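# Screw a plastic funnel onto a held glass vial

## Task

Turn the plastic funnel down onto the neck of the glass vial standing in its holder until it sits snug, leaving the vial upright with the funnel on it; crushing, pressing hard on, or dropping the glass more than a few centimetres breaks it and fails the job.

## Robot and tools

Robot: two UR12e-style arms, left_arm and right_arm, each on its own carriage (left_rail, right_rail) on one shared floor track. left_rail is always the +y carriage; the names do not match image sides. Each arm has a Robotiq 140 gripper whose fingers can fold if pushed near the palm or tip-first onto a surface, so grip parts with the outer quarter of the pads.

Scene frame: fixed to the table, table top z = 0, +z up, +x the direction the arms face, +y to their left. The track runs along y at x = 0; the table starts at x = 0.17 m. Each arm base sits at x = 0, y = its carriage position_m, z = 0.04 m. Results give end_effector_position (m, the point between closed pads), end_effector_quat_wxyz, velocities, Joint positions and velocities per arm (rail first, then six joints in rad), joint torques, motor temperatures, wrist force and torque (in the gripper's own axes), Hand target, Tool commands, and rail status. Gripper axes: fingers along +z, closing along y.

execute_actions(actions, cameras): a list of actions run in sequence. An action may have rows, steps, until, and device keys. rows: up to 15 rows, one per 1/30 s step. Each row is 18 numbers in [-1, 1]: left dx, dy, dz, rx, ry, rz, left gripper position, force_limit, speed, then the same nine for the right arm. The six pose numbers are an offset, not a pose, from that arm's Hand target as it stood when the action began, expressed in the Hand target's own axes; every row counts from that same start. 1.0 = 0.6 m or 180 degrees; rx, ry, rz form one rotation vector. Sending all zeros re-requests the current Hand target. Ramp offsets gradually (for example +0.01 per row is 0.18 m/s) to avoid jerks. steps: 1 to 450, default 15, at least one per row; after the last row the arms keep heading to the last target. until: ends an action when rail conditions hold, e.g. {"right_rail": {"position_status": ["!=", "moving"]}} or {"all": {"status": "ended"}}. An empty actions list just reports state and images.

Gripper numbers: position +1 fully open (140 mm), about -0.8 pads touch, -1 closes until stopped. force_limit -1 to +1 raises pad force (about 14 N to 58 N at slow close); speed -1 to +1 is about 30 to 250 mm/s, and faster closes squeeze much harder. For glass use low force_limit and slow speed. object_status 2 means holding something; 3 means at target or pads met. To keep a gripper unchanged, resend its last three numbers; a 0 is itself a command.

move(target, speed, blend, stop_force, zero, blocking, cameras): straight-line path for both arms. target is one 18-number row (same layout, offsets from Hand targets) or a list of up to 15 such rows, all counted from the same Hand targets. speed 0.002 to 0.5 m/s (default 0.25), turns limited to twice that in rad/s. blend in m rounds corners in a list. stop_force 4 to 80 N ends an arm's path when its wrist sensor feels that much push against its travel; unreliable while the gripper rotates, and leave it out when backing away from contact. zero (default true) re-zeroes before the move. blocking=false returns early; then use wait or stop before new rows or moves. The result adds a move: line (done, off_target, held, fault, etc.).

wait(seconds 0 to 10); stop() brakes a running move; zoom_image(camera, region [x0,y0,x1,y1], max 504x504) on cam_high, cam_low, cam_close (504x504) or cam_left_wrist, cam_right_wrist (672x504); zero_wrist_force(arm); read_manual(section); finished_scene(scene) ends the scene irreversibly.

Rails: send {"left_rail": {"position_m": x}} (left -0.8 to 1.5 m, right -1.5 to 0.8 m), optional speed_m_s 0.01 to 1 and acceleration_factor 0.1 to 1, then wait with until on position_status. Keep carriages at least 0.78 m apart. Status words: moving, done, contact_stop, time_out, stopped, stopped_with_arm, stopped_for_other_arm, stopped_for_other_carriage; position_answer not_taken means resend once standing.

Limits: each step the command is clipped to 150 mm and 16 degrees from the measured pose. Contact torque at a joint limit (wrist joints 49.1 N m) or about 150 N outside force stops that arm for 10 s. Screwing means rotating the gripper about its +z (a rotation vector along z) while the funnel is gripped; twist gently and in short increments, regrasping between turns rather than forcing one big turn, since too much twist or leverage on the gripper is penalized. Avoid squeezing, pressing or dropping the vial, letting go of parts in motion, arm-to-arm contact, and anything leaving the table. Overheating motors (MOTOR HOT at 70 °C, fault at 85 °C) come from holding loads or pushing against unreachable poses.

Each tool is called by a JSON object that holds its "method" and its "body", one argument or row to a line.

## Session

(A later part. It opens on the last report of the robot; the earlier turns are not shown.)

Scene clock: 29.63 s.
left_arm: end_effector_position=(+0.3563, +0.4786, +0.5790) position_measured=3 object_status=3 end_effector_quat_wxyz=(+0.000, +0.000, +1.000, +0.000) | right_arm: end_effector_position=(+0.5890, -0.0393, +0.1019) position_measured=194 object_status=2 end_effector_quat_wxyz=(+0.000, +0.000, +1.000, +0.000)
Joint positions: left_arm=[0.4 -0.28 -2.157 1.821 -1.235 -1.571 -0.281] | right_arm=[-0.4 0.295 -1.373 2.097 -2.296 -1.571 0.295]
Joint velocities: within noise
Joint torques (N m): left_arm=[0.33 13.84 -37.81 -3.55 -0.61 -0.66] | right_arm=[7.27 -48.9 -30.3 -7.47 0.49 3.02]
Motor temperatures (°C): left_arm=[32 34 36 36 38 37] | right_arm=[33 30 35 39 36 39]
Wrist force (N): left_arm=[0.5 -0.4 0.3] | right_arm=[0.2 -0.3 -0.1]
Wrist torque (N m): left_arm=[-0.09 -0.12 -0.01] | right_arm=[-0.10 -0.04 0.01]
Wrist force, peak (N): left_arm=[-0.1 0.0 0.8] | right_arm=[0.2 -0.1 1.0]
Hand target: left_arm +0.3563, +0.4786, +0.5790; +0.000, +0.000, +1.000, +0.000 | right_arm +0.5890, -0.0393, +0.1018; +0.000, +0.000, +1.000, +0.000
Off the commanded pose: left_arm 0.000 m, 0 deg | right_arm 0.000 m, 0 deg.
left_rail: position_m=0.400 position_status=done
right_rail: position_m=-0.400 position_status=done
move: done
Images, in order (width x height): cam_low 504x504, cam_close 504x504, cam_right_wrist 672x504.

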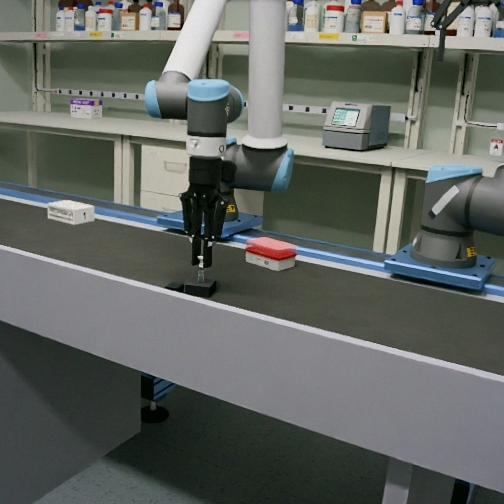

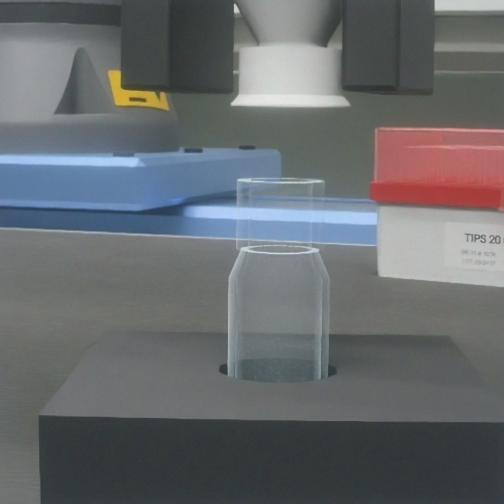

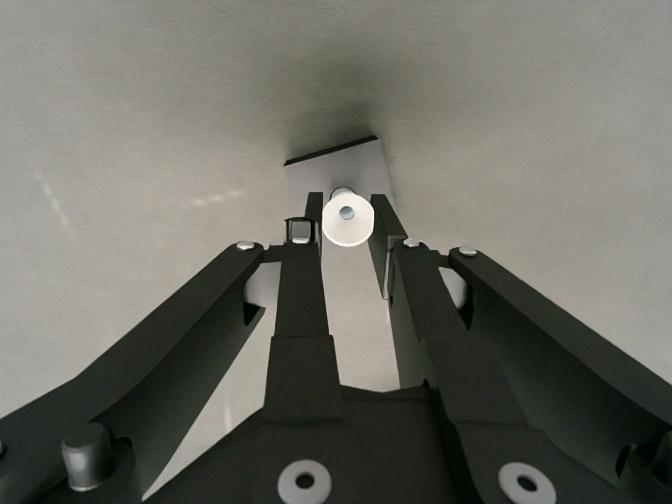

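{"method": "move", "body": {
  "target": [0,0,0,0,0,0,1,1,1,-0.002,-0.0023,0.015,0,0,0,-1,-0.1,-1],
  "speed": 0.1,
  "cameras": ["cam_right_wrist","cam_close","cam_low"]
}}

{"method": "zoom_image", "body": {
  "camera": "cam_low",
  "region": [180, 245, 225, 305]
}}

{"method": "zoom_image", "body": {
  "camera": "cam_right_wrist",
  "region": [300, 160, 400, 260]
}}

Scene clock: 32.70 s.
left_arm: end_effector_position=(+0.3563, +0.4786, +0.5790) position_measured=3 object_status=3 end_effector_quat_wxyz=(+0.000, +0.000, +1.000, +0.000) | right_arm: end_effector_position=(+0.5902, -0.0406, +0.0929) position_measured=194 object_status=2 end_effector_quat_wxyz=(+0.000, +0.000, +1.000, +0.000)
Joint positions: left_arm=[0.4 -0.28 -2.157 1.821 -1.235 -1.571 -0.28] | right_arm=[-0.4 0.292 -1.361 2.103 -2.313 -1.571 0.292]
Joint velocities: within noise
Joint torques (N m): left_arm=[-0.01 15.62 -37.88 -3.59 -1.03 -0.52] | right_arm=[-14.05 -46.72 -28.77 -7.82 -0.57 -3.14]
Motor temperatures (°C): left_arm=[32 34 36 36 38 37] | right_arm=[33 30 35 39 36 39]
Wrist force (N): left_arm=[0.0 -0.3 0.7] | right_arm=[0.1 0.0 -0.5]
Wrist torque (N m): left_arm=[-0.06 -0.01 0.00] | right_arm=[-0.01 -0.03 0.01]
Wrist force, peak (N): left_arm=[0.1 -0.2 0.8] | right_arm=[0.1 -0.6 0.6]
Hand target: left_arm +0.3563, +0.4786, +0.5790; +0.000, +0.000, +1.000, +0.000 | right_arm +0.5902, -0.0406, +0.0928; +0.000, +0.000, +1.000, +0.000
Off the commanded pose: left_arm 0.000 m, 0 deg | right_arm 0.000 m, 0 deg.
left_rail: position_m=0.400 position_status=done
right_rail: position_m=-0.400 position_status=done
move: done
Images, in order (width x height): cam_low 504x504, cam_close 504x504, cam_right_wrist 672x504.

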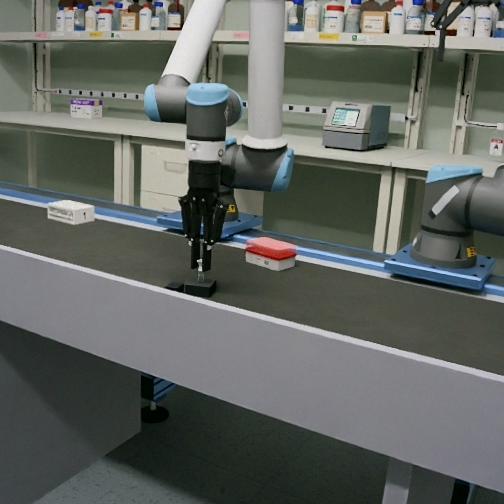

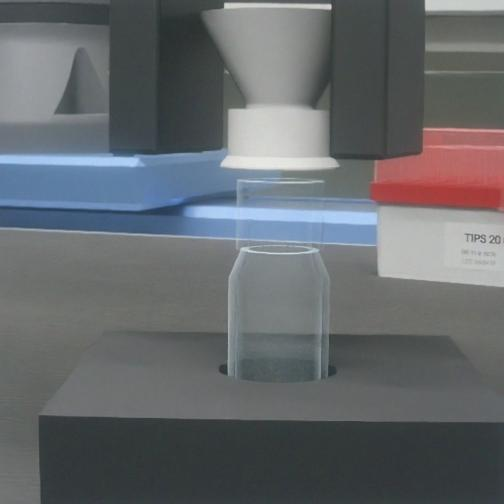

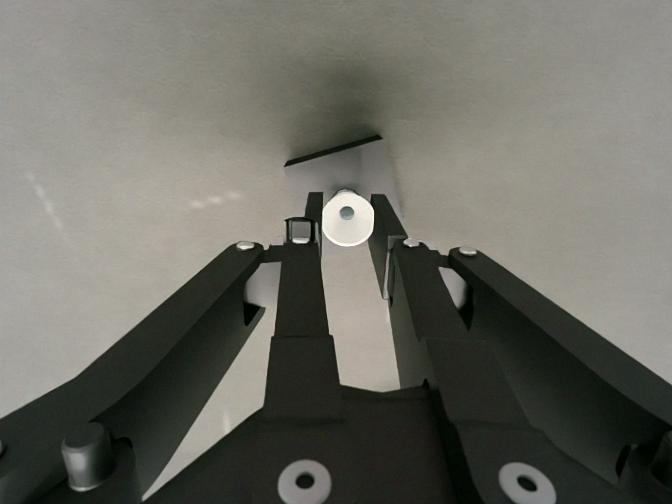

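Scaled by 8.400 from the camera's 504x504 image, which has a finer 720x720 frame.

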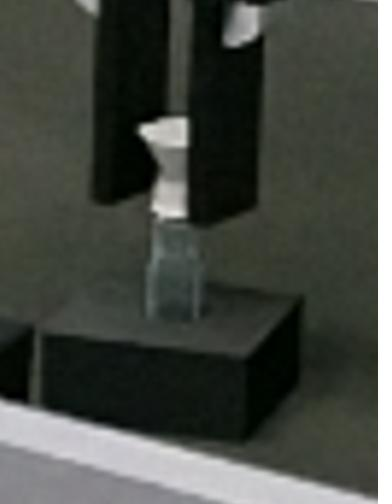

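Scaled by 5.040 from the camera's 672x504 image, which has a finer 960x720 frame.

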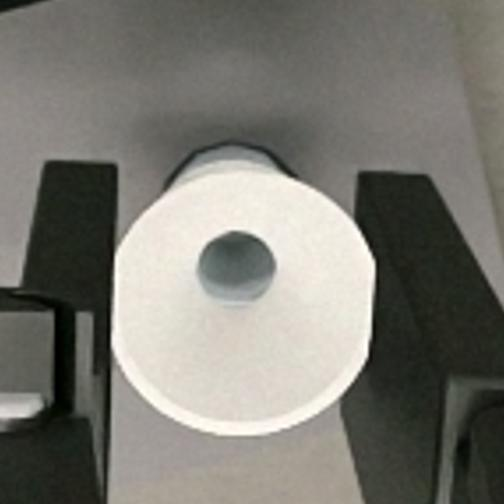

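{"method": "move", "body": {
  "target": [0,0,0,0,0,0,1,1,1,0,0,0,0,0,-0.5,-1,-0.1,-1],
  "speed": 0.5,
  "cameras": ["cam_close","cam_low"]
}}

{"method": "zoom_image", "body": {
  "camera": "cam_low",
  "region": [180, 245, 225, 305]
}}

Scene clock: 37.67 s.
left_arm: end_effector_position=(+0.3563, +0.4786, +0.5790) position_measured=3 object_status=3 end_effector_quat_wxyz=(+0.000, +0.000, +1.000, +0.000) | right_arm: end_effector_position=(+0.5902, -0.0406, +0.0928) position_measured=194 object_status=2 end_effector_quat_wxyz=(+0.000, +0.707, -0.707, +0.000)
Joint positions: left_arm=[0.4 -0.28 -2.157 1.821 -1.235 -1.571 -0.28] | right_arm=[-0.4 0.292 -1.361 2.103 -2.314 -1.571 -1.279]
Joint velocities: within noise
Joint torques (N m): left_arm=[1.31 14.72 -37.39 -3.43 -0.59 -0.4] | right_arm=[-13.66 -77.92 -29.74 -1.63 3.79 -2.97]
Motor temperatures (°C): left_arm=[32 34 36 36 38 37] | right_arm=[33 30 35 39 36 39]
Wrist force (N): left_arm=[0.3 0.0 0.4] | right_arm=[0.4 -0.1 0.4]
Wrist torque (N m): left_arm=[0.00 -0.05 -0.01] | right_arm=[-0.03 -0.08 0.02]
Wrist force, peak (N): left_arm=[0.2 -0.7 0.7] | right_arm=[0.5 -0.7 0.8]
Hand target: left_arm +0.3563, +0.4786, +0.5790; +0.000, +0.000, +1.000, +0.000 | right_arm +0.5902, -0.0406, +0.0928; +0.000, +0.707, -0.707, +0.000
Off the commanded pose: left_arm 0.000 m, 0 deg | right_arm 0.000 m, 0 deg.
left_rail: position_m=0.400 position_status=done
right_rail: position_m=-0.400 position_status=done
move: done
Images, in order (width x height): cam_low 504x504, cam_close 504x504.

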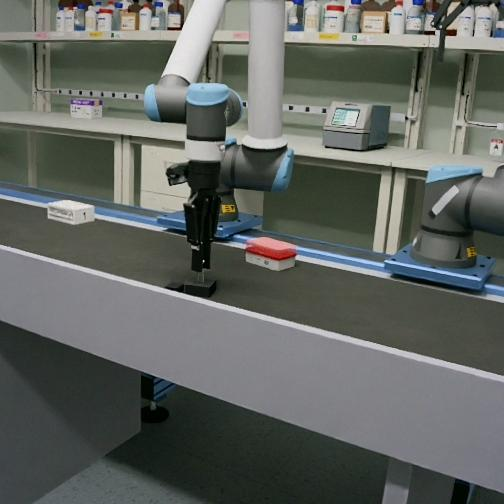

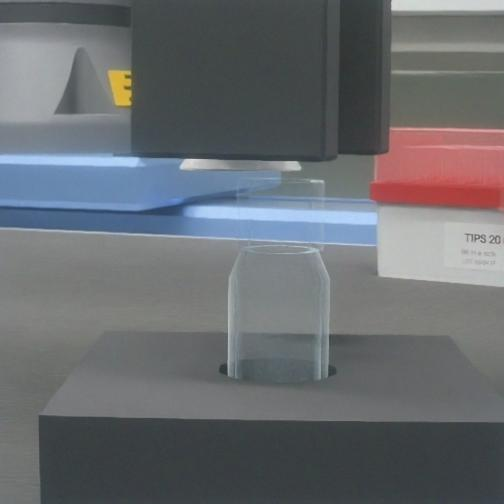

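Scaled by 8.400 from the camera's 504x504 image, which has a finer 720x720 frame.

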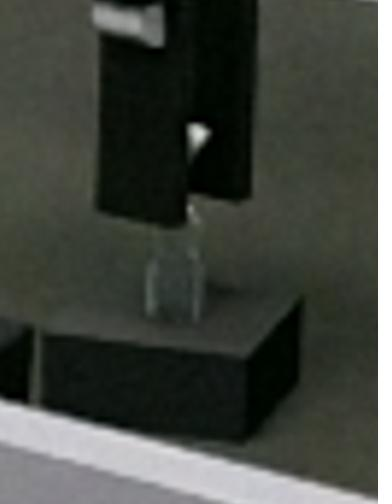

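{"method": "move", "body": {
  "target": [0,0,0,0,0,0,1,1,1,-0.0087,0.0087,0,0,0,0,-1,-0.1,-1],
  "speed": 0.1,
  "cameras": []
}}

{"method": "move", "body": {
  "target": [0,0,0,0,0,0,1,1,1,0,0,0.012,0,0,0,-1,-0.1,-1],
  "speed": 0.012,
  "stop_force": 4,
  "cameras": ["cam_close","cam_low"]
}}

{"method": "zoom_image", "body": {
  "camera": "cam_low",
  "region": [180, 245, 225, 305]
}}

Scene clock: 41.17 s.
left_arm: end_effector_position=(+0.3563, +0.4786, +0.5790) position_measured=3 object_status=3 end_effector_quat_wxyz=(+0.000, +0.000, +1.000, +0.000) | right_arm: end_effector_position=(+0.5850, -0.0355, +0.0928) position_measured=194 object_status=2 end_effector_quat_wxyz=(+0.000, +0.707, -0.707, +0.000)
Joint positions: left_arm=[0.4 -0.28 -2.157 1.821 -1.235 -1.571 -0.28] | right_arm=[-0.4 0.302 -1.363 2.107 -2.314 -1.571 -1.269]
Joint velocities: within noise
Joint torques (N m): left_arm=[2.51 14.01 -37.05 -3.39 -0.6 -0.63] | right_arm=[7.4 -79.86 -29.9 -7.82 3.49 2.66]
Motor temperatures (°C): left_arm=[32 34 36 36 38 37] | right_arm=[33 30 35 39 36 39]
Wrist force (N): left_arm=[0.3 -0.1 0.2] | right_arm=[0.3 -0.5 0.2]
Wrist torque (N m): left_arm=[-0.02 -0.07 0.00] | right_arm=[-0.12 -0.07 0.00]
Wrist force, peak (N): left_arm=[0.3 0.2 0.9] | right_arm=[0.8 0.0 0.7]
Hand target: left_arm +0.3563, +0.4786, +0.5790; +0.000, +0.000, +1.000, +0.000 | right_arm +0.5850, -0.0354, +0.0928; +0.000, +0.707, -0.707, +0.000
Off the commanded pose: left_arm 0.000 m, 0 deg | right_arm 0.000 m, 0 deg.
left_rail: position_m=0.400 position_status=done
right_rail: position_m=-0.400 position_status=done
move: done
No camera images: "cameras" was empty.

Scene clock: 42.57 s.
left_arm: end_effector_position=(+0.3563, +0.4786, +0.5790) position_measured=3 object_status=3 end_effector_quat_wxyz=(+0.000, +0.000, +1.000, +0.000) | right_arm: end_effector_position=(+0.5850, -0.0354, +0.0909) position_measured=194 object_status=2 end_effector_quat_wxyz=(+0.000, +0.707, -0.707, +0.000)
Joint positions: left_arm=[0.4 -0.28 -2.157 1.821 -1.235 -1.571 -0.28] | right_arm=[-0.4 0.302 -1.361 2.108 -2.318 -1.571 -1.269]
Joint velocities: within noise
Joint torques (N m): left_arm=[-0.72 15.2 -38.6 -3.34 -0.4 -0.75] | right_arm=[3.43 -76.52 -41.05 -2.16 3.17 2.93]
Motor temperatures (°C): left_arm=[32 34 36 36 38 37] | right_arm=[33 30 35 39 36 39]
Wrist force (N): left_arm=[0.1 -0.1 0.1] | right_arm=[0.1 -0.4 -2.0]
Wrist torque (N m): left_arm=[-0.03 -0.03 -0.01] | right_arm=[-0.10 0.01 0.00]
Wrist force, peak (N): left_arm=[0.7 -0.4 0.5] | right_arm=[0.3 -0.1 -5.6]
Hand target: left_arm +0.3563, +0.4786, +0.5790; +0.000, +0.000, +1.000, +0.000 | right_arm +0.5850, -0.0354, +0.0909; +0.000, +0.707, -0.707, +0.000 (not the last commanded pose)
Off the commanded pose: left_arm 0.000 m, 0 deg | right_arm 0.005 m, 0 deg.
left_rail: position_m=0.400 position_status=done
right_rail: position_m=-0.400 position_status=done
move: contact (right_arm)
Images, in order (width x height): cam_low 504x504, cam_close 504x504.

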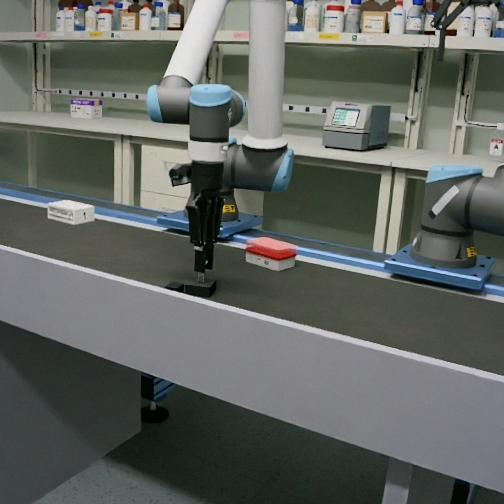

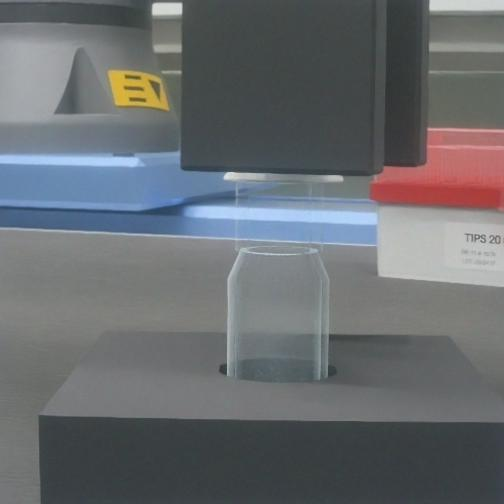

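Scaled by 8.400 from the camera's 504x504 image, which has a finer 720x720 frame.

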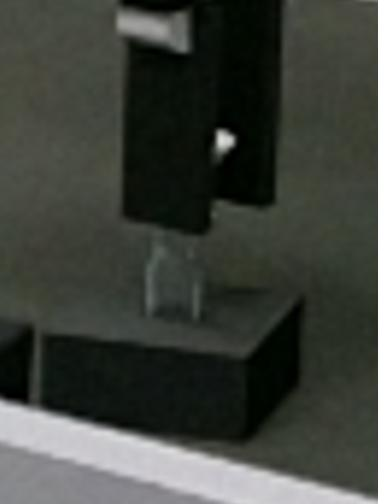

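{"method": "move", "body": {
  "target": [
    [0,0,0,0,0,0,1,1,1,0.002,-0.0043,0.0004,0,0,0.1667,-1,-0.1,-1],
    [0,0,0,0,0,0,1,1,1,0.0052,-0.0075,0.0007,0,0,0.3333,-1,-0.1,-1],
    [0,0,0,0,0,0,1,1,1,0.0095,-0.0087,0.001,0,0,0.5,-1,-0.1,-1],
    [0,0,0,0,0,0,1,1,1,0.0138,-0.0075,0.0013,0,0,0.6667,-1,-0.1,-1],
    [0,0,0,0,0,0,1,1,1,0.017,-0.0043,0.0016,0,0,0.8333,-1,-0.1,-1],
    [0,0,0,0,0,0,1,1,1,0.0181,-0.0008,0.0018,0,0,0.97,-1,-0.1,-1]
  ],
  "speed": 0.5,
  "blend": 0.0015,
  "cameras": ["cam_close","cam_low"]
}}

{"method": "zoom_image", "body": {
  "camera": "cam_low",
  "region": [180, 245, 225, 305]
}}

Scene clock: 49.23 s.
left_arm: end_effector_position=(+0.3563, +0.4786, +0.5790) position_measured=3 object_status=3 end_effector_quat_wxyz=(+0.000, +0.000, +1.000, +0.000) | right_arm: end_effector_position=(+0.5855, -0.0463, +0.0899) position_measured=194 object_status=2 end_effector_quat_wxyz=(+0.000, +0.673, +0.740, +0.000)
Joint positions: left_arm=[0.4 -0.28 -2.157 1.821 -1.235 -1.571 -0.28] | right_arm=[-0.4 0.286 -1.367 2.119 -2.323 -1.571 1.763]
Joint velocities: within noise
Joint torques (N m): left_arm=[-0.38 15.8 -38.2 -3.52 -0.7 -0.07] | right_arm=[8.61 -45.2 -40.69 -0.89 -3.15 3.66]
Motor temperatures (°C): left_arm=[32 34 36 36 38 37] | right_arm=[33 30 35 39 36 38]
Wrist force (N): left_arm=[0.2 0.3 0.2] | right_arm=[0.4 -0.4 -3.7]
Wrist torque (N m): left_arm=[0.06 -0.05 0.00] | right_arm=[-0.13 -0.06 0.00]
Wrist force, peak (N): left_arm=[0.6 -0.2 0.7] | right_arm=[0.8 -0.1 -5.8]
Hand target: left_arm +0.3563, +0.4786, +0.5790; +0.000, +0.000, +1.000, +0.000 | right_arm +0.5855, -0.0463, +0.0898; +0.000, +0.673, +0.740, +0.000
Off the commanded pose: left_arm 0.000 m, 0 deg | right_arm 0.000 m, 0 deg.
left_rail: position_m=0.400 position_status=done
right_rail: position_m=-0.400 position_status=done
move: done; blend cut to 0 m at target 1
Images, in order (width x height): cam_low 504x504, cam_close 504x504.

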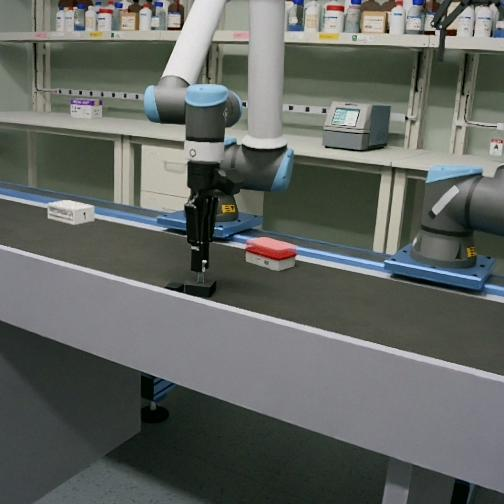

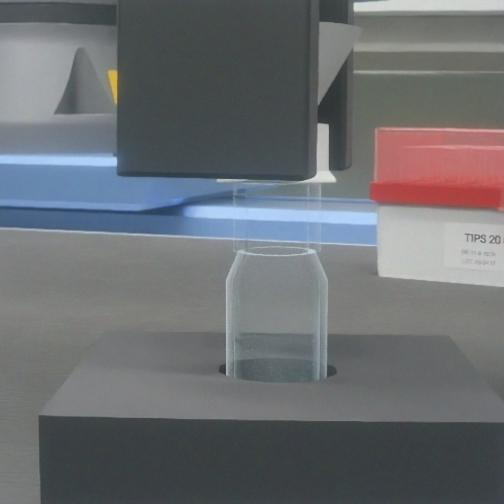

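Scaled by 8.400 from the camera's 504x504 image, which has a finer 720x720 frame.

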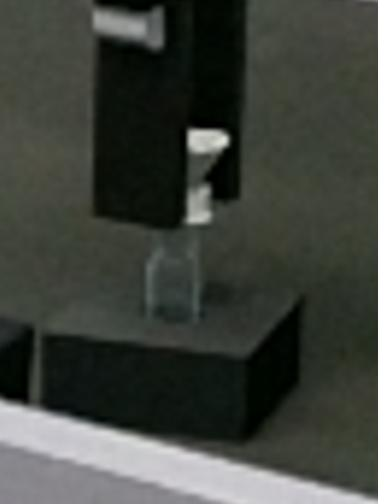

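{"method": "execute_actions", "body": {
  "actions": [],
  "cameras": ["cam_right_wrist"]
}}

{"method": "zoom_image", "body": {
  "camera": "cam_right_wrist",
  "region": [300, 160, 400, 260]
}}

Scene clock: 51.47 s.
left_arm: end_effector_position=(+0.3563, +0.4786, +0.5790) position_measured=3 object_status=3 end_effector_quat_wxyz=(+0.000, +0.000, +1.000, +0.000) | right_arm: end_effector_position=(+0.5855, -0.0463, +0.0898) position_measured=194 object_status=2 end_effector_quat_wxyz=(+0.000, +0.673, +0.740, +0.000)
Joint positions: left_arm=[0.4 -0.28 -2.157 1.821 -1.235 -1.571 -0.281] | right_arm=[-0.4 0.286 -1.367 2.119 -2.323 -1.571 1.763]
Joint velocities: within noise
Joint torques (N m): left_arm=[0.19 15.75 -37.98 -3.6 -0.61 -0.34] | right_arm=[7.5 -45.01 -35.8 -2.29 -2.57 2.98]
Motor temperatures (°C): left_arm=[32 34 36 36 38 37] | right_arm=[33 30 35 39 36 38]
Wrist force (N): left_arm=[0.4 0.1 0.3] | right_arm=[0.5 -0.1 -3.9]
Wrist torque (N m): left_arm=[0.02 -0.10 -0.01] | right_arm=[-0.08 -0.06 0.00]
Wrist force, peak (N): left_arm=[0.6 -0.4 0.6] | right_arm=[0.3 -1.1 -4.9]
Hand target: left_arm +0.3563, +0.4786, +0.5790; +0.000, +0.000, +1.000, +0.000 | right_arm +0.5855, -0.0463, +0.0898; +0.000, +0.673, +0.740, +0.000
Tool commands: left_gripper/position=+1.0 left_gripper/force_limit=+1.0 left_gripper/speed=+1.0 right_gripper/position=-1.0 right_gripper/force_limit=-0.1 right_gripper/speed=-1.0
Off the commanded pose: left_arm 0.000 m, 0 deg | right_arm 0.000 m, 0 deg.
left_rail: position_m=0.400 position_status=done
right_rail: position_m=-0.400 position_status=done
Images, in order (width x height): cam_right_wrist 672x504.

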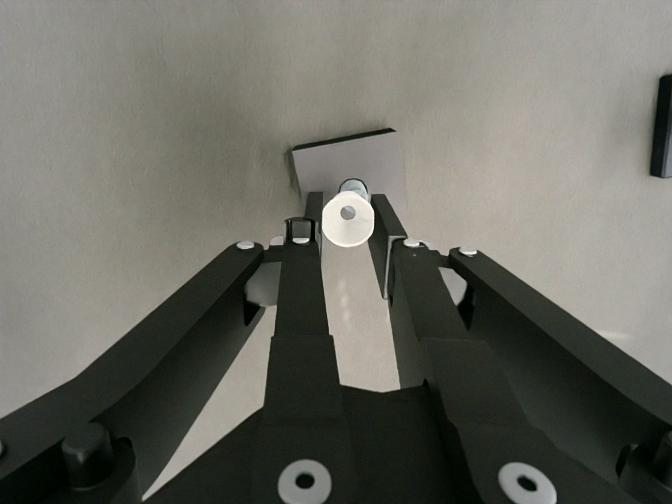

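Scaled by 5.040 from the camera's 672x504 image, which has a finer 960x720 frame.

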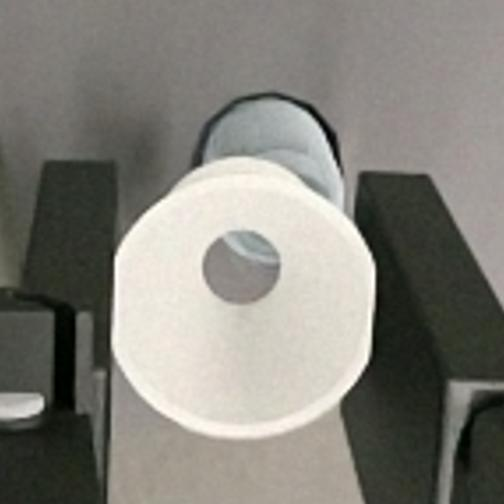

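{"method": "move", "body": {
  "target": [
    [0,0,0,0,0,0,1,1,1,0,0,-0.0035,0,0,0,-1,-0.1,-1],
    [0,0,0,0,0,0,1,1,1,0.0021,0.0058,-0.0035,0,0,0,-1,-0.1,-1]
  ],
  "speed": 0.1,
  "blend": 0.001,
  "cameras": ["cam_right_wrist","cam_close","cam_low"]
}}

{"method": "zoom_image", "body": {
  "camera": "cam_right_wrist",
  "region": [300, 160, 400, 260]
}}

{"method": "zoom_image", "body": {
  "camera": "cam_low",
  "region": [180, 245, 225, 305]
}}

Scene clock: 57.20 s.
left_arm: end_effector_position=(+0.3563, +0.4786, +0.5790) position_measured=3 object_status=3 end_effector_quat_wxyz=(+0.000, +0.000, +1.000, +0.000) | right_arm: end_effector_position=(+0.5888, -0.0447, +0.0919) position_measured=194 object_status=2 end_effector_quat_wxyz=(+0.000, +0.673, +0.740, +0.000)
Joint positions: left_arm=[0.4 -0.28 -2.157 1.821 -1.235 -1.571 -0.281] | right_arm=[-0.4 0.287 -1.364 2.11 -2.317 -1.571 1.763]
Joint velocities: within noise
Joint torques (N m): left_arm=[0.12 15.41 -38.83 -3.65 -0.66 -0.39] | right_arm=[8.1 -46.28 -41.62 -1.6 -2.1 3.15]
Motor temperatures (°C): left_arm=[32 34 36 36 38 37] | right_arm=[33 30 35 39 36 38]
Wrist force (N): left_arm=[0.4 -0.1 0.3] | right_arm=[0.7 -0.4 0.2]
Wrist torque (N m): left_arm=[-0.02 -0.10 -0.01] | right_arm=[-0.12 -0.15 0.00]
Wrist force, peak (N): left_arm=[0.1 -0.7 0.5] | right_arm=[0.4 -0.1 -4.9]
Hand target: left_arm +0.3563, +0.4786, +0.5790; +0.000, +0.000, +1.000, +0.000 | right_arm +0.5888, -0.0447, +0.0919; +0.000, +0.673, +0.740, +0.000
Off the commanded pose: left_arm 0.000 m, 0 deg | right_arm 0.000 m, 0 deg.
left_rail: position_m=0.400 position_status=done
right_rail: position_m=-0.400 position_status=done
move: done; blend cut to 0 m at target 1
Images, in order (width x height): cam_low 504x504, cam_close 504x504, cam_right_wrist 672x504.

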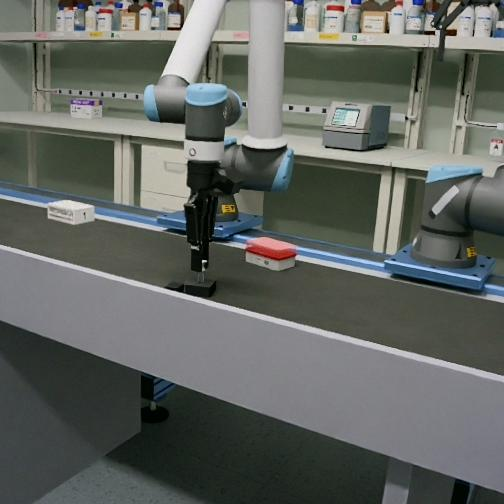

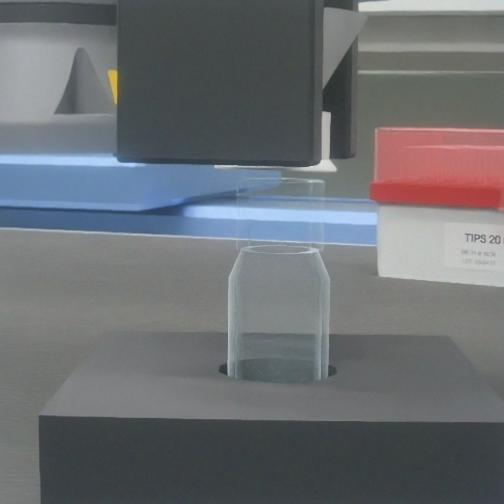

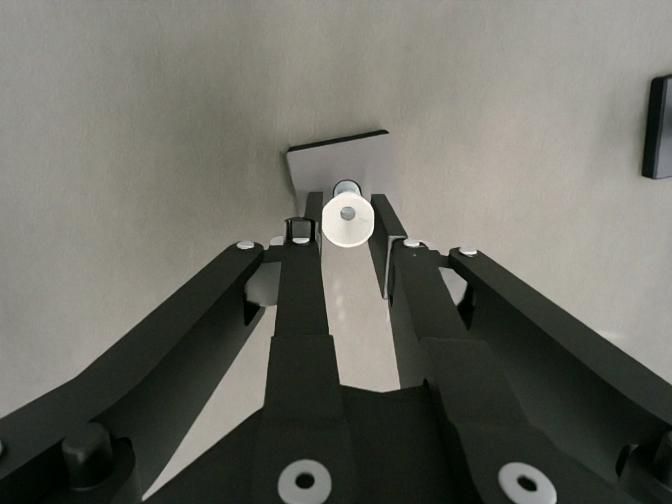

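Scaled by 5.040 from the camera's 672x504 image, which has a finer 960x720 frame.

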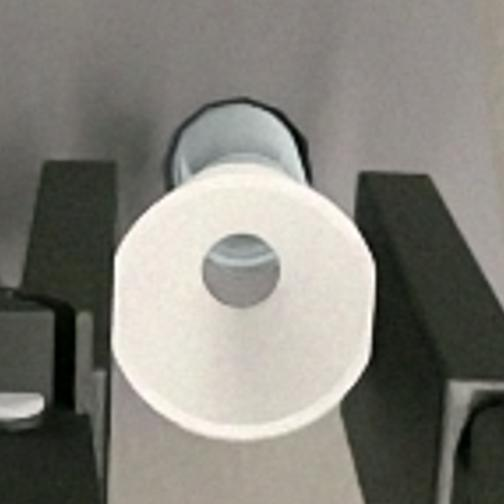

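Scaled by 8.400 from the camera's 504x504 image, which has a finer 720x720 frame.

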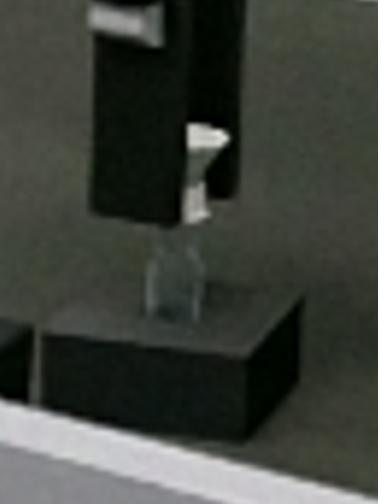

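{"method": "move", "body": {
  "target": [
    [0,0,0,0,0,0,1,1,1,0.0015,0,0.001,0,0,0,-1,-0.1,-1],
    [0,0,0,0,0,0,1,1,1,0.0015,0,0.012,0,0,0,-1,-0.1,-1]
  ],
  "speed": 0.015,
  "stop_force": 5,
  "cameras": ["cam_right_wrist","cam_close"]
}}

{"method": "zoom_image", "body": {
  "camera": "cam_right_wrist",
  "region": [300, 160, 400, 260]
}}

Scene clock: 60.97 s.
left_arm: end_effector_position=(+0.3563, +0.4786, +0.5790) position_measured=3 object_status=3 end_effector_quat_wxyz=(+0.000, +0.000, +1.000, +0.000) | right_arm: end_effector_position=(+0.5888, -0.0438, +0.0853) position_measured=194 object_status=2 end_effector_quat_wxyz=(+0.000, +0.673, +0.740, +0.000)
Joint positions: left_arm=[0.4 -0.28 -2.157 1.821 -1.235 -1.571 -0.28] | right_arm=[-0.4 0.288 -1.355 2.114 -2.33 -1.571 1.765]
Joint velocities: within noise
Joint torques (N m): left_arm=[1.25 16.72 -37.96 -3.42 -0.75 -0.62] | right_arm=[4.23 -73.72 -38.36 -1.6 -2.21 2.93]
Motor temperatures (°C): left_arm=[32 34 36 36 38 37] | right_arm=[33 30 35 39 36 38]
Wrist force (N): left_arm=[0.0 -0.2 0.2] | right_arm=[0.6 -0.2 -5.1]
Wrist torque (N m): left_arm=[-0.04 0.02 0.00] | right_arm=[-0.10 -0.09 0.00]
Wrist force, peak (N): left_arm=[0.6 -0.5 0.5] | right_arm=[0.2 -0.2 -7.4]
Hand target: left_arm +0.3563, +0.4786, +0.5790; +0.000, +0.000, +1.000, +0.000 | right_arm +0.5888, -0.0438, +0.0853; +0.000, +0.673, +0.740, +0.000 (not the last commanded pose)
Off the commanded pose: left_arm 0.000 m, 0 deg | right_arm 0.001 m, 0 deg.
left_rail: position_m=0.400 position_status=done
right_rail: position_m=-0.400 position_status=done
move: contact (right_arm); path passed 1 of 2 targets
Images, in order (width x height): cam_close 504x504, cam_right_wrist 672x504.

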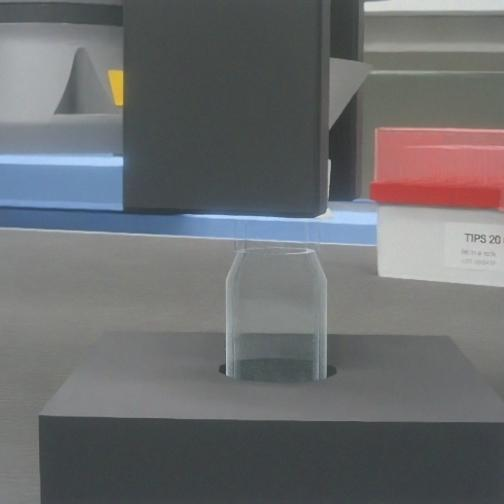

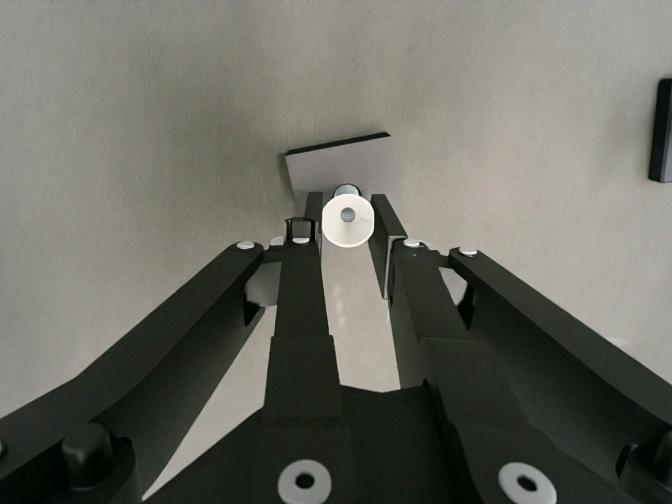

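Scaled by 5.040 from the camera's 672x504 image, which has a finer 960x720 frame.

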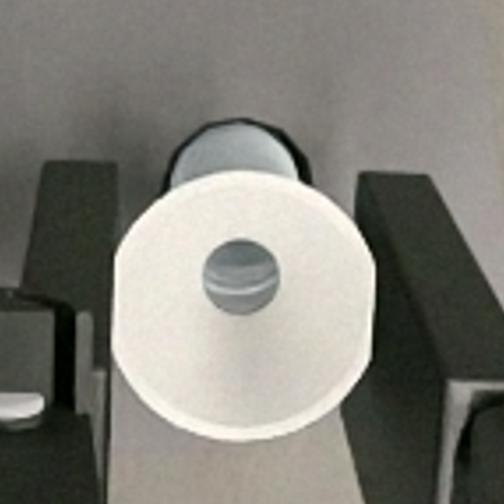

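{"method": "move", "body": {
  "target": [
    [0,0,0,0,0,0,1,1,1,0,0,0,0,0,0,-0.2,-0.1,-0.6],
    [0,0,0,0,0,0,1,1,1,0.0075,0,0,0,0,0,-0.2,-0.1,-0.6]
  ],
  "speed": 0.1,
  "cameras": []
}}

{"method": "execute_actions", "body": {
  "actions": [
    {"rows":[[0,0,0,0,0,0,1,1,1,0,0,0,0,0,-0.5,-0.2,-0.1,-0.6]],"steps":32},
    {"rows":[[0,0,0,0,0,0,1,1,1,0,0,0,0,0,-0.5,-0.2,-0.1,-0.6]],"steps":32},
    {"rows":[[0,0,0,0,0,0,1,1,1,0,0,0,0,0,-0.5,-0.2,-0.1,-0.6]],"steps":32},
    {"rows":[[0,0,0,0,0,0,1,1,1,0,0,0,0,0,-0.5,-0.2,-0.1,-0.6]],"steps":36}
  ],
  "cameras": ["cam_right_wrist","cam_close"]
}}

{"method": "zoom_image", "body": {
  "camera": "cam_right_wrist",
  "region": [280, 140, 420, 280]
}}

Scene clock: 63.83 s.
left_arm: end_effector_position=(+0.3563, +0.4786, +0.5790) position_measured=3 object_status=3 end_effector_quat_wxyz=(+0.000, +0.000, +1.000, +0.000) | right_arm: end_effector_position=(+0.5884, -0.0394, +0.0853) position_measured=154 object_status=3 end_effector_quat_wxyz=(+0.000, +0.673, +0.740, +0.000)
Joint positions: left_arm=[0.4 -0.28 -2.157 1.821 -1.235 -1.571 -0.28] | right_arm=[-0.4 0.295 -1.352 2.11 -2.329 -1.571 1.771]
Joint velocities: within noise
Joint torques (N m): left_arm=[-1.52 13.64 -38.23 -3.43 -0.64 -0.21] | right_arm=[9.63 -49.05 -42.09 -1.72 -1.72 3.2]
Motor temperatures (°C): left_arm=[32 34 36 36 38 37] | right_arm=[33 30 35 39 36 38]
Wrist force (N): left_arm=[0.0 0.0 0.1] | right_arm=[0.7 -0.5 0.2]
Wrist torque (N m): left_arm=[0.00 0.01 0.00] | right_arm=[-0.14 -0.14 0.00]
Wrist force, peak (N): left_arm=[0.2 -0.4 0.7] | right_arm=[-0.1 -0.1 -5.8]
Hand target: left_arm +0.3563, +0.4786, +0.5790; +0.000, +0.000, +1.000, +0.000 | right_arm +0.5883, -0.0393, +0.0853; +0.000, +0.673, +0.740, +0.000
Off the commanded pose: left_arm 0.000 m, 0 deg | right_arm 0.000 m, 0 deg.
left_rail: position_m=0.400 position_status=done
right_rail: position_m=-0.400 position_status=done
move: done
No camera images: "cameras" was empty.

Scene clock: 68.67 s.
left_arm: end_effector_position=(+0.3563, +0.4786, +0.5790) position_measured=3 object_status=3 end_effector_quat_wxyz=(+0.000, +0.000, +1.000, +0.000) | right_arm: end_effector_position=(+0.5883, -0.0393, +0.0853) position_measured=154 object_status=3 end_effector_quat_wxyz=(+0.001, +0.673, +0.739, +0.000)
Joint positions: left_arm=[0.4 -0.28 -2.157 1.821 -1.235 -1.571 -0.281] | right_arm=[-0.4 0.295 -1.352 2.111 -2.33 -1.572 -4.51]
Joint velocities: within noise
Joint torques (N m): left_arm=[-2.41 16.02 -37.48 -3.83 -0.74 -0.34] | right_arm=[-14.49 -77.67 -41.82 -2.01 3.81 -3.72]
Motor temperatures (°C): left_arm=[32 34 36 36 38 37] | right_arm=[33 30 35 39 36 38]
Wrist force (N): left_arm=[0.6 -0.2 0.5] | right_arm=[0.0 -0.2 -0.3]
Wrist torque (N m): left_arm=[-0.04 -0.12 -0.01] | right_arm=[-0.06 0.02 0.00]
Wrist force, peak (N): left_arm=[-0.4 -0.7 0.1] | right_arm=[2.6 -1.2 0.4]
Hand target: left_arm +0.3563, +0.4786, +0.5790; +0.000, +0.000, +1.000, +0.000 | right_arm +0.5883, -0.0393, +0.0853; +0.000, +0.673, +0.740, +0.000
Off the commanded pose: left_arm 0.000 m, 0 deg | right_arm 0.000 m, 0 deg.
left_rail: position_m=0.400 position_status=done
right_rail: position_m=-0.400 position_status=done
Images, in order (width x height): cam_close 504x504, cam_right_wrist 672x504.

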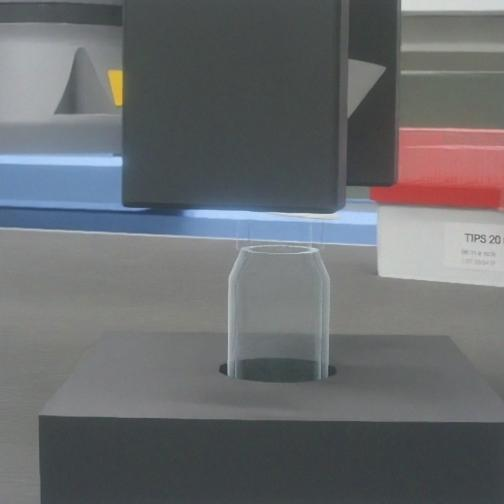

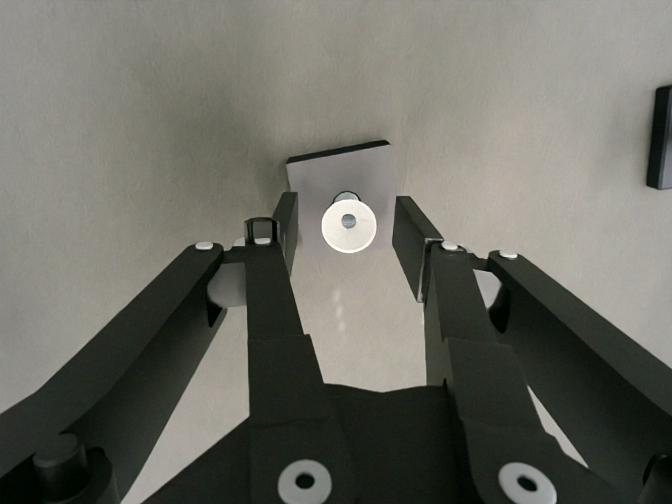

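Scaled by 3.600 from the camera's 672x504 image, which has a finer 960x720 frame.

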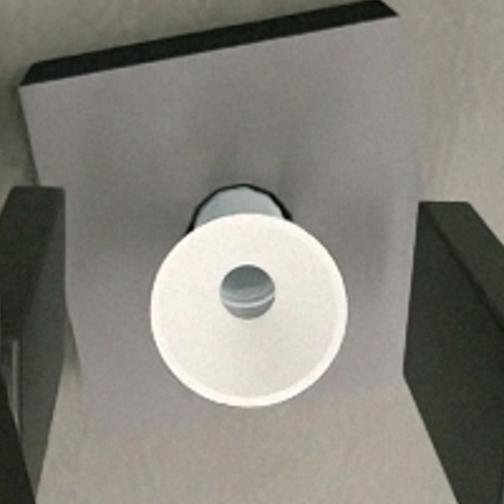

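{"method": "move", "body": {
  "target": [
    [0,0,0,0,0,0,1,1,1,0,0.0018,-0.0117,0,0,0,-0.2,-0.1,-1],
    [0,0,0,0,0,0,1,1,1,0,0.0018,-0.0117,0,0,0,-1,-0.1,-1]
  ],
  "speed": 0.1,
  "cameras": []
}}

{"method": "move", "body": {
  "target": [
    [0,0,0,0,0,0,1,1,1,0,0,0.0012,0,0,0.8,-1,-0.1,-1],
    [0,0,0,0,0,0,1,1,1,0,0,0.0025,0,0,-0.4,-1,-0.1,-1]
  ],
  "speed": 0.5,
  "blend": 0.002,
  "cameras": ["cam_right_wrist","cam_close"]
}}

{"method": "zoom_image", "body": {
  "camera": "cam_right_wrist",
  "region": [280, 140, 420, 280]
}}

Scene clock: 72.10 s.
left_arm: end_effector_position=(+0.3563, +0.4786, +0.5790) position_measured=3 object_status=3 end_effector_quat_wxyz=(+0.000, +0.000, +1.000, +0.000) | right_arm: end_effector_position=(+0.5894, -0.0392, +0.0923) position_measured=194 object_status=0 end_effector_quat_wxyz=(+0.000, +0.673, +0.740, +0.000)
Joint positions: left_arm=[0.4 -0.28 -2.157 1.821 -1.235 -1.571 -0.281] | right_arm=[-0.4 0.295 -1.36 2.104 -2.315 -1.571 -4.512]
Joint velocities: within noise
Joint torques (N m): left_arm=[0.07 15.02 -37.83 -3.62 -1.02 -0.16] | right_arm=[-12.31 -76.77 -41.11 -2.4 3.63 -3.22]
Motor temperatures (°C): left_arm=[32 34 36 36 38 37] | right_arm=[33 30 35 39 36 38]
Wrist force (N): left_arm=[0.2 -0.5 0.0] | right_arm=[0.4 0.0 -0.5]
Wrist torque (N m): left_arm=[-0.10 -0.05 0.00] | right_arm=[-0.01 -0.07 0.01]
Wrist force, peak (N): left_arm=[0.1 -0.3 1.0] | right_arm=[1.0 -0.2 0.2]
Hand target: left_arm +0.3563, +0.4786, +0.5790; +0.000, +0.000, +1.000, +0.000 | right_arm +0.5894, -0.0392, +0.0923; +0.000, +0.673, +0.740, +0.000
Off the commanded pose: left_arm 0.000 m, 0 deg | right_arm 0.000 m, 0 deg.
left_rail: position_m=0.400 position_status=done
right_rail: position_m=-0.400 position_status=done
move: done
No camera images: "cameras" was empty.

Scene clock: 78.57 s.
left_arm: end_effector_position=(+0.3563, +0.4786, +0.5790) position_measured=3 object_status=3 end_effector_quat_wxyz=(+0.000, +0.000, +1.000, +0.000) | right_arm: end_effector_position=(+0.5894, -0.0392, +0.0908) position_measured=194 object_status=2 end_effector_quat_wxyz=(+0.000, +0.110, +0.994, +0.000)
Joint positions: left_arm=[0.4 -0.28 -2.157 1.821 -1.235 -1.571 -0.28] | right_arm=[-0.4 0.295 -1.358 2.105 -2.318 -1.571 0.514]
Joint velocities: within noise
Joint torques (N m): left_arm=[-0.54 13.66 -38.16 -4.01 -0.89 -0.65] | right_arm=[8.01 -45.68 -39.56 -1.3 -2.56 3.19]
Motor temperatures (°C): left_arm=[32 34 36 36 38 37] | right_arm=[33 30 35 39 36 38]
Wrist force (N): left_arm=[0.2 -0.1 0.2] | right_arm=[0.8 -1.1 -5.2]
Wrist torque (N m): left_arm=[-0.02 -0.04 0.00] | right_arm=[0.06 -0.14 0.01]
Wrist force, peak (N): left_arm=[0.2 0.4 0.9] | right_arm=[0.5 -2.0 -6.7]
Hand target: left_arm +0.3563, +0.4786, +0.5790; +0.000, +0.000, +1.000, +0.000 | right_arm +0.5894, -0.0392, +0.0908; +0.000, +0.110, +0.994, +0.000
Off the commanded pose: left_arm 0.000 m, 0 deg | right_arm 0.000 m, 0 deg.
left_rail: position_m=0.400 position_status=done
right_rail: position_m=-0.400 position_status=done
move: done; blend cut to 0 m at target 1
Images, in order (width x height): cam_close 504x504, cam_right_wrist 672x504.

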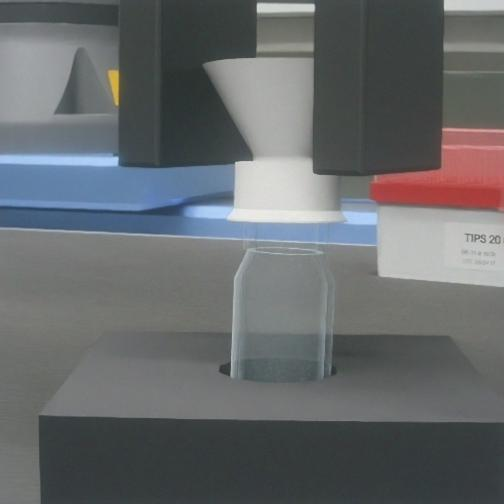

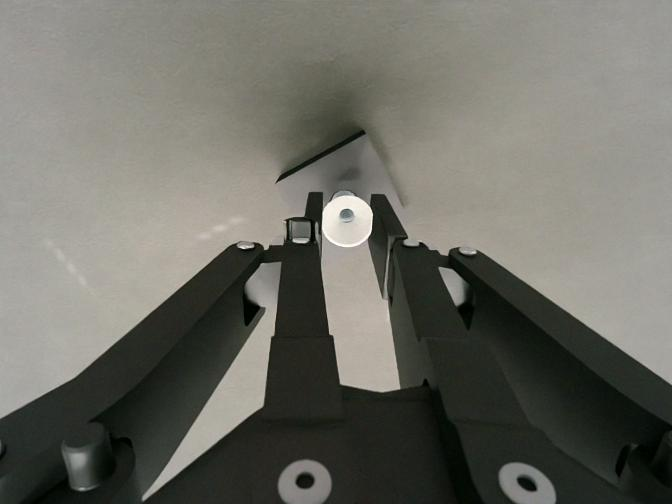

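Scaled by 3.600 from the camera's 672x504 image, which has a finer 960x720 frame.

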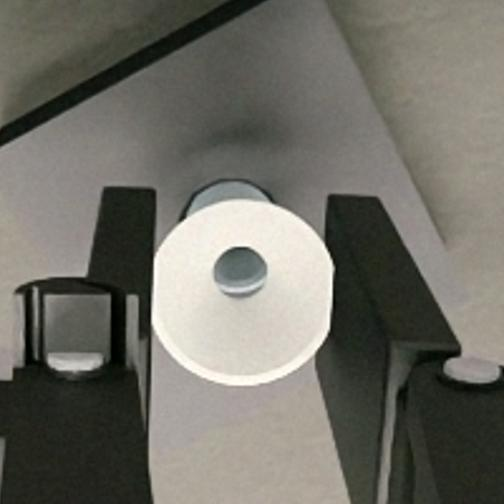

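{"method": "move", "body": {
  "target": [
    [0,0,0,0,0,0,1,1,1,0,0,0.0017,0,0,0.9,-1,-0.1,-1],
    [0,0,0,0,0,0,1,1,1,0,0,0.0035,0,0,-0.22,-1,-0.1,-1]
  ],
  "speed": 0.5,
  "cameras": ["cam_right_wrist","cam_close"]
}}

Scene clock: 86.23 s.
left_arm: end_effector_position=(+0.3563, +0.4786, +0.5790) position_measured=3 object_status=3 end_effector_quat_wxyz=(+0.000, +0.000, +1.000, +0.000) | right_arm: end_effector_position=(+0.5894, -0.0392, +0.0887) position_measured=194 object_status=2 end_effector_quat_wxyz=(+0.000, -0.233, +0.972, +0.000)
Joint positions: left_arm=[0.4 -0.28 -2.157 1.821 -1.235 -1.571 -0.281] | right_arm=[-0.4 0.295 -1.355 2.106 -2.322 -1.571 6.106]
Joint velocities: within noise
Joint torques (N m): left_arm=[1.66 15.4 -37.85 -4.02 -0.91 -0.4] | right_arm=[7.56 -46.45 -39.05 -1.02 -2.67 2.95]
Motor temperatures (°C): left_arm=[32 34 36 36 38 37] | right_arm=[33 30 35 39 36 38]
Wrist force (N): left_arm=[0.0 -0.2 0.1] | right_arm=[0.4 -1.0 -4.0]
Wrist torque (N m): left_arm=[-0.05 0.00 0.00] | right_arm=[-0.05 -0.09 0.01]
Wrist force, peak (N): left_arm=[-0.4 0.1 0.8] | right_arm=[1.1 -1.5 -7.5]
Hand target: left_arm +0.3563, +0.4786, +0.5790; +0.000, +0.000, +1.000, +0.000 | right_arm +0.5894, -0.0392, +0.0887; +0.000, -0.233, +0.972, +0.000
Off the commanded pose: left_arm 0.000 m, 0 deg | right_arm 0.000 m, 0 deg.
left_rail: position_m=0.400 position_status=done
right_rail: position_m=-0.400 position_status=done
move: done
Images, in order (width x height): cam_close 504x504, cam_right_wrist 672x504.

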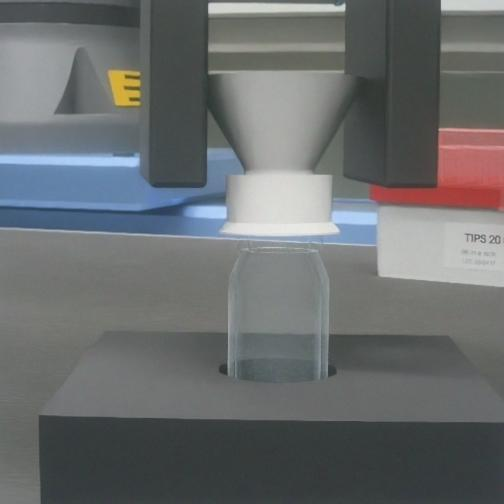

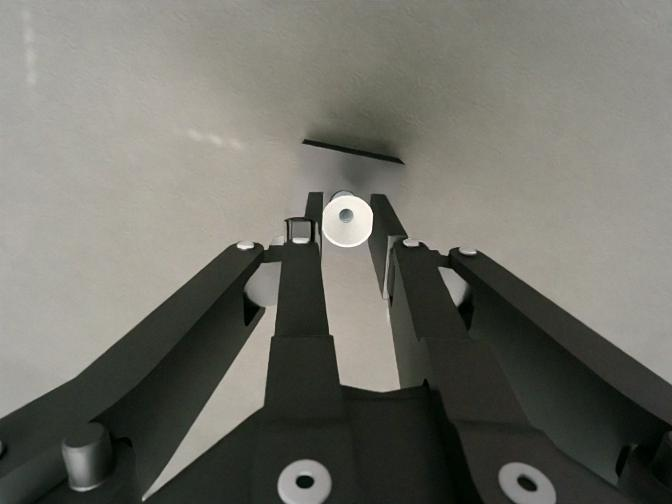

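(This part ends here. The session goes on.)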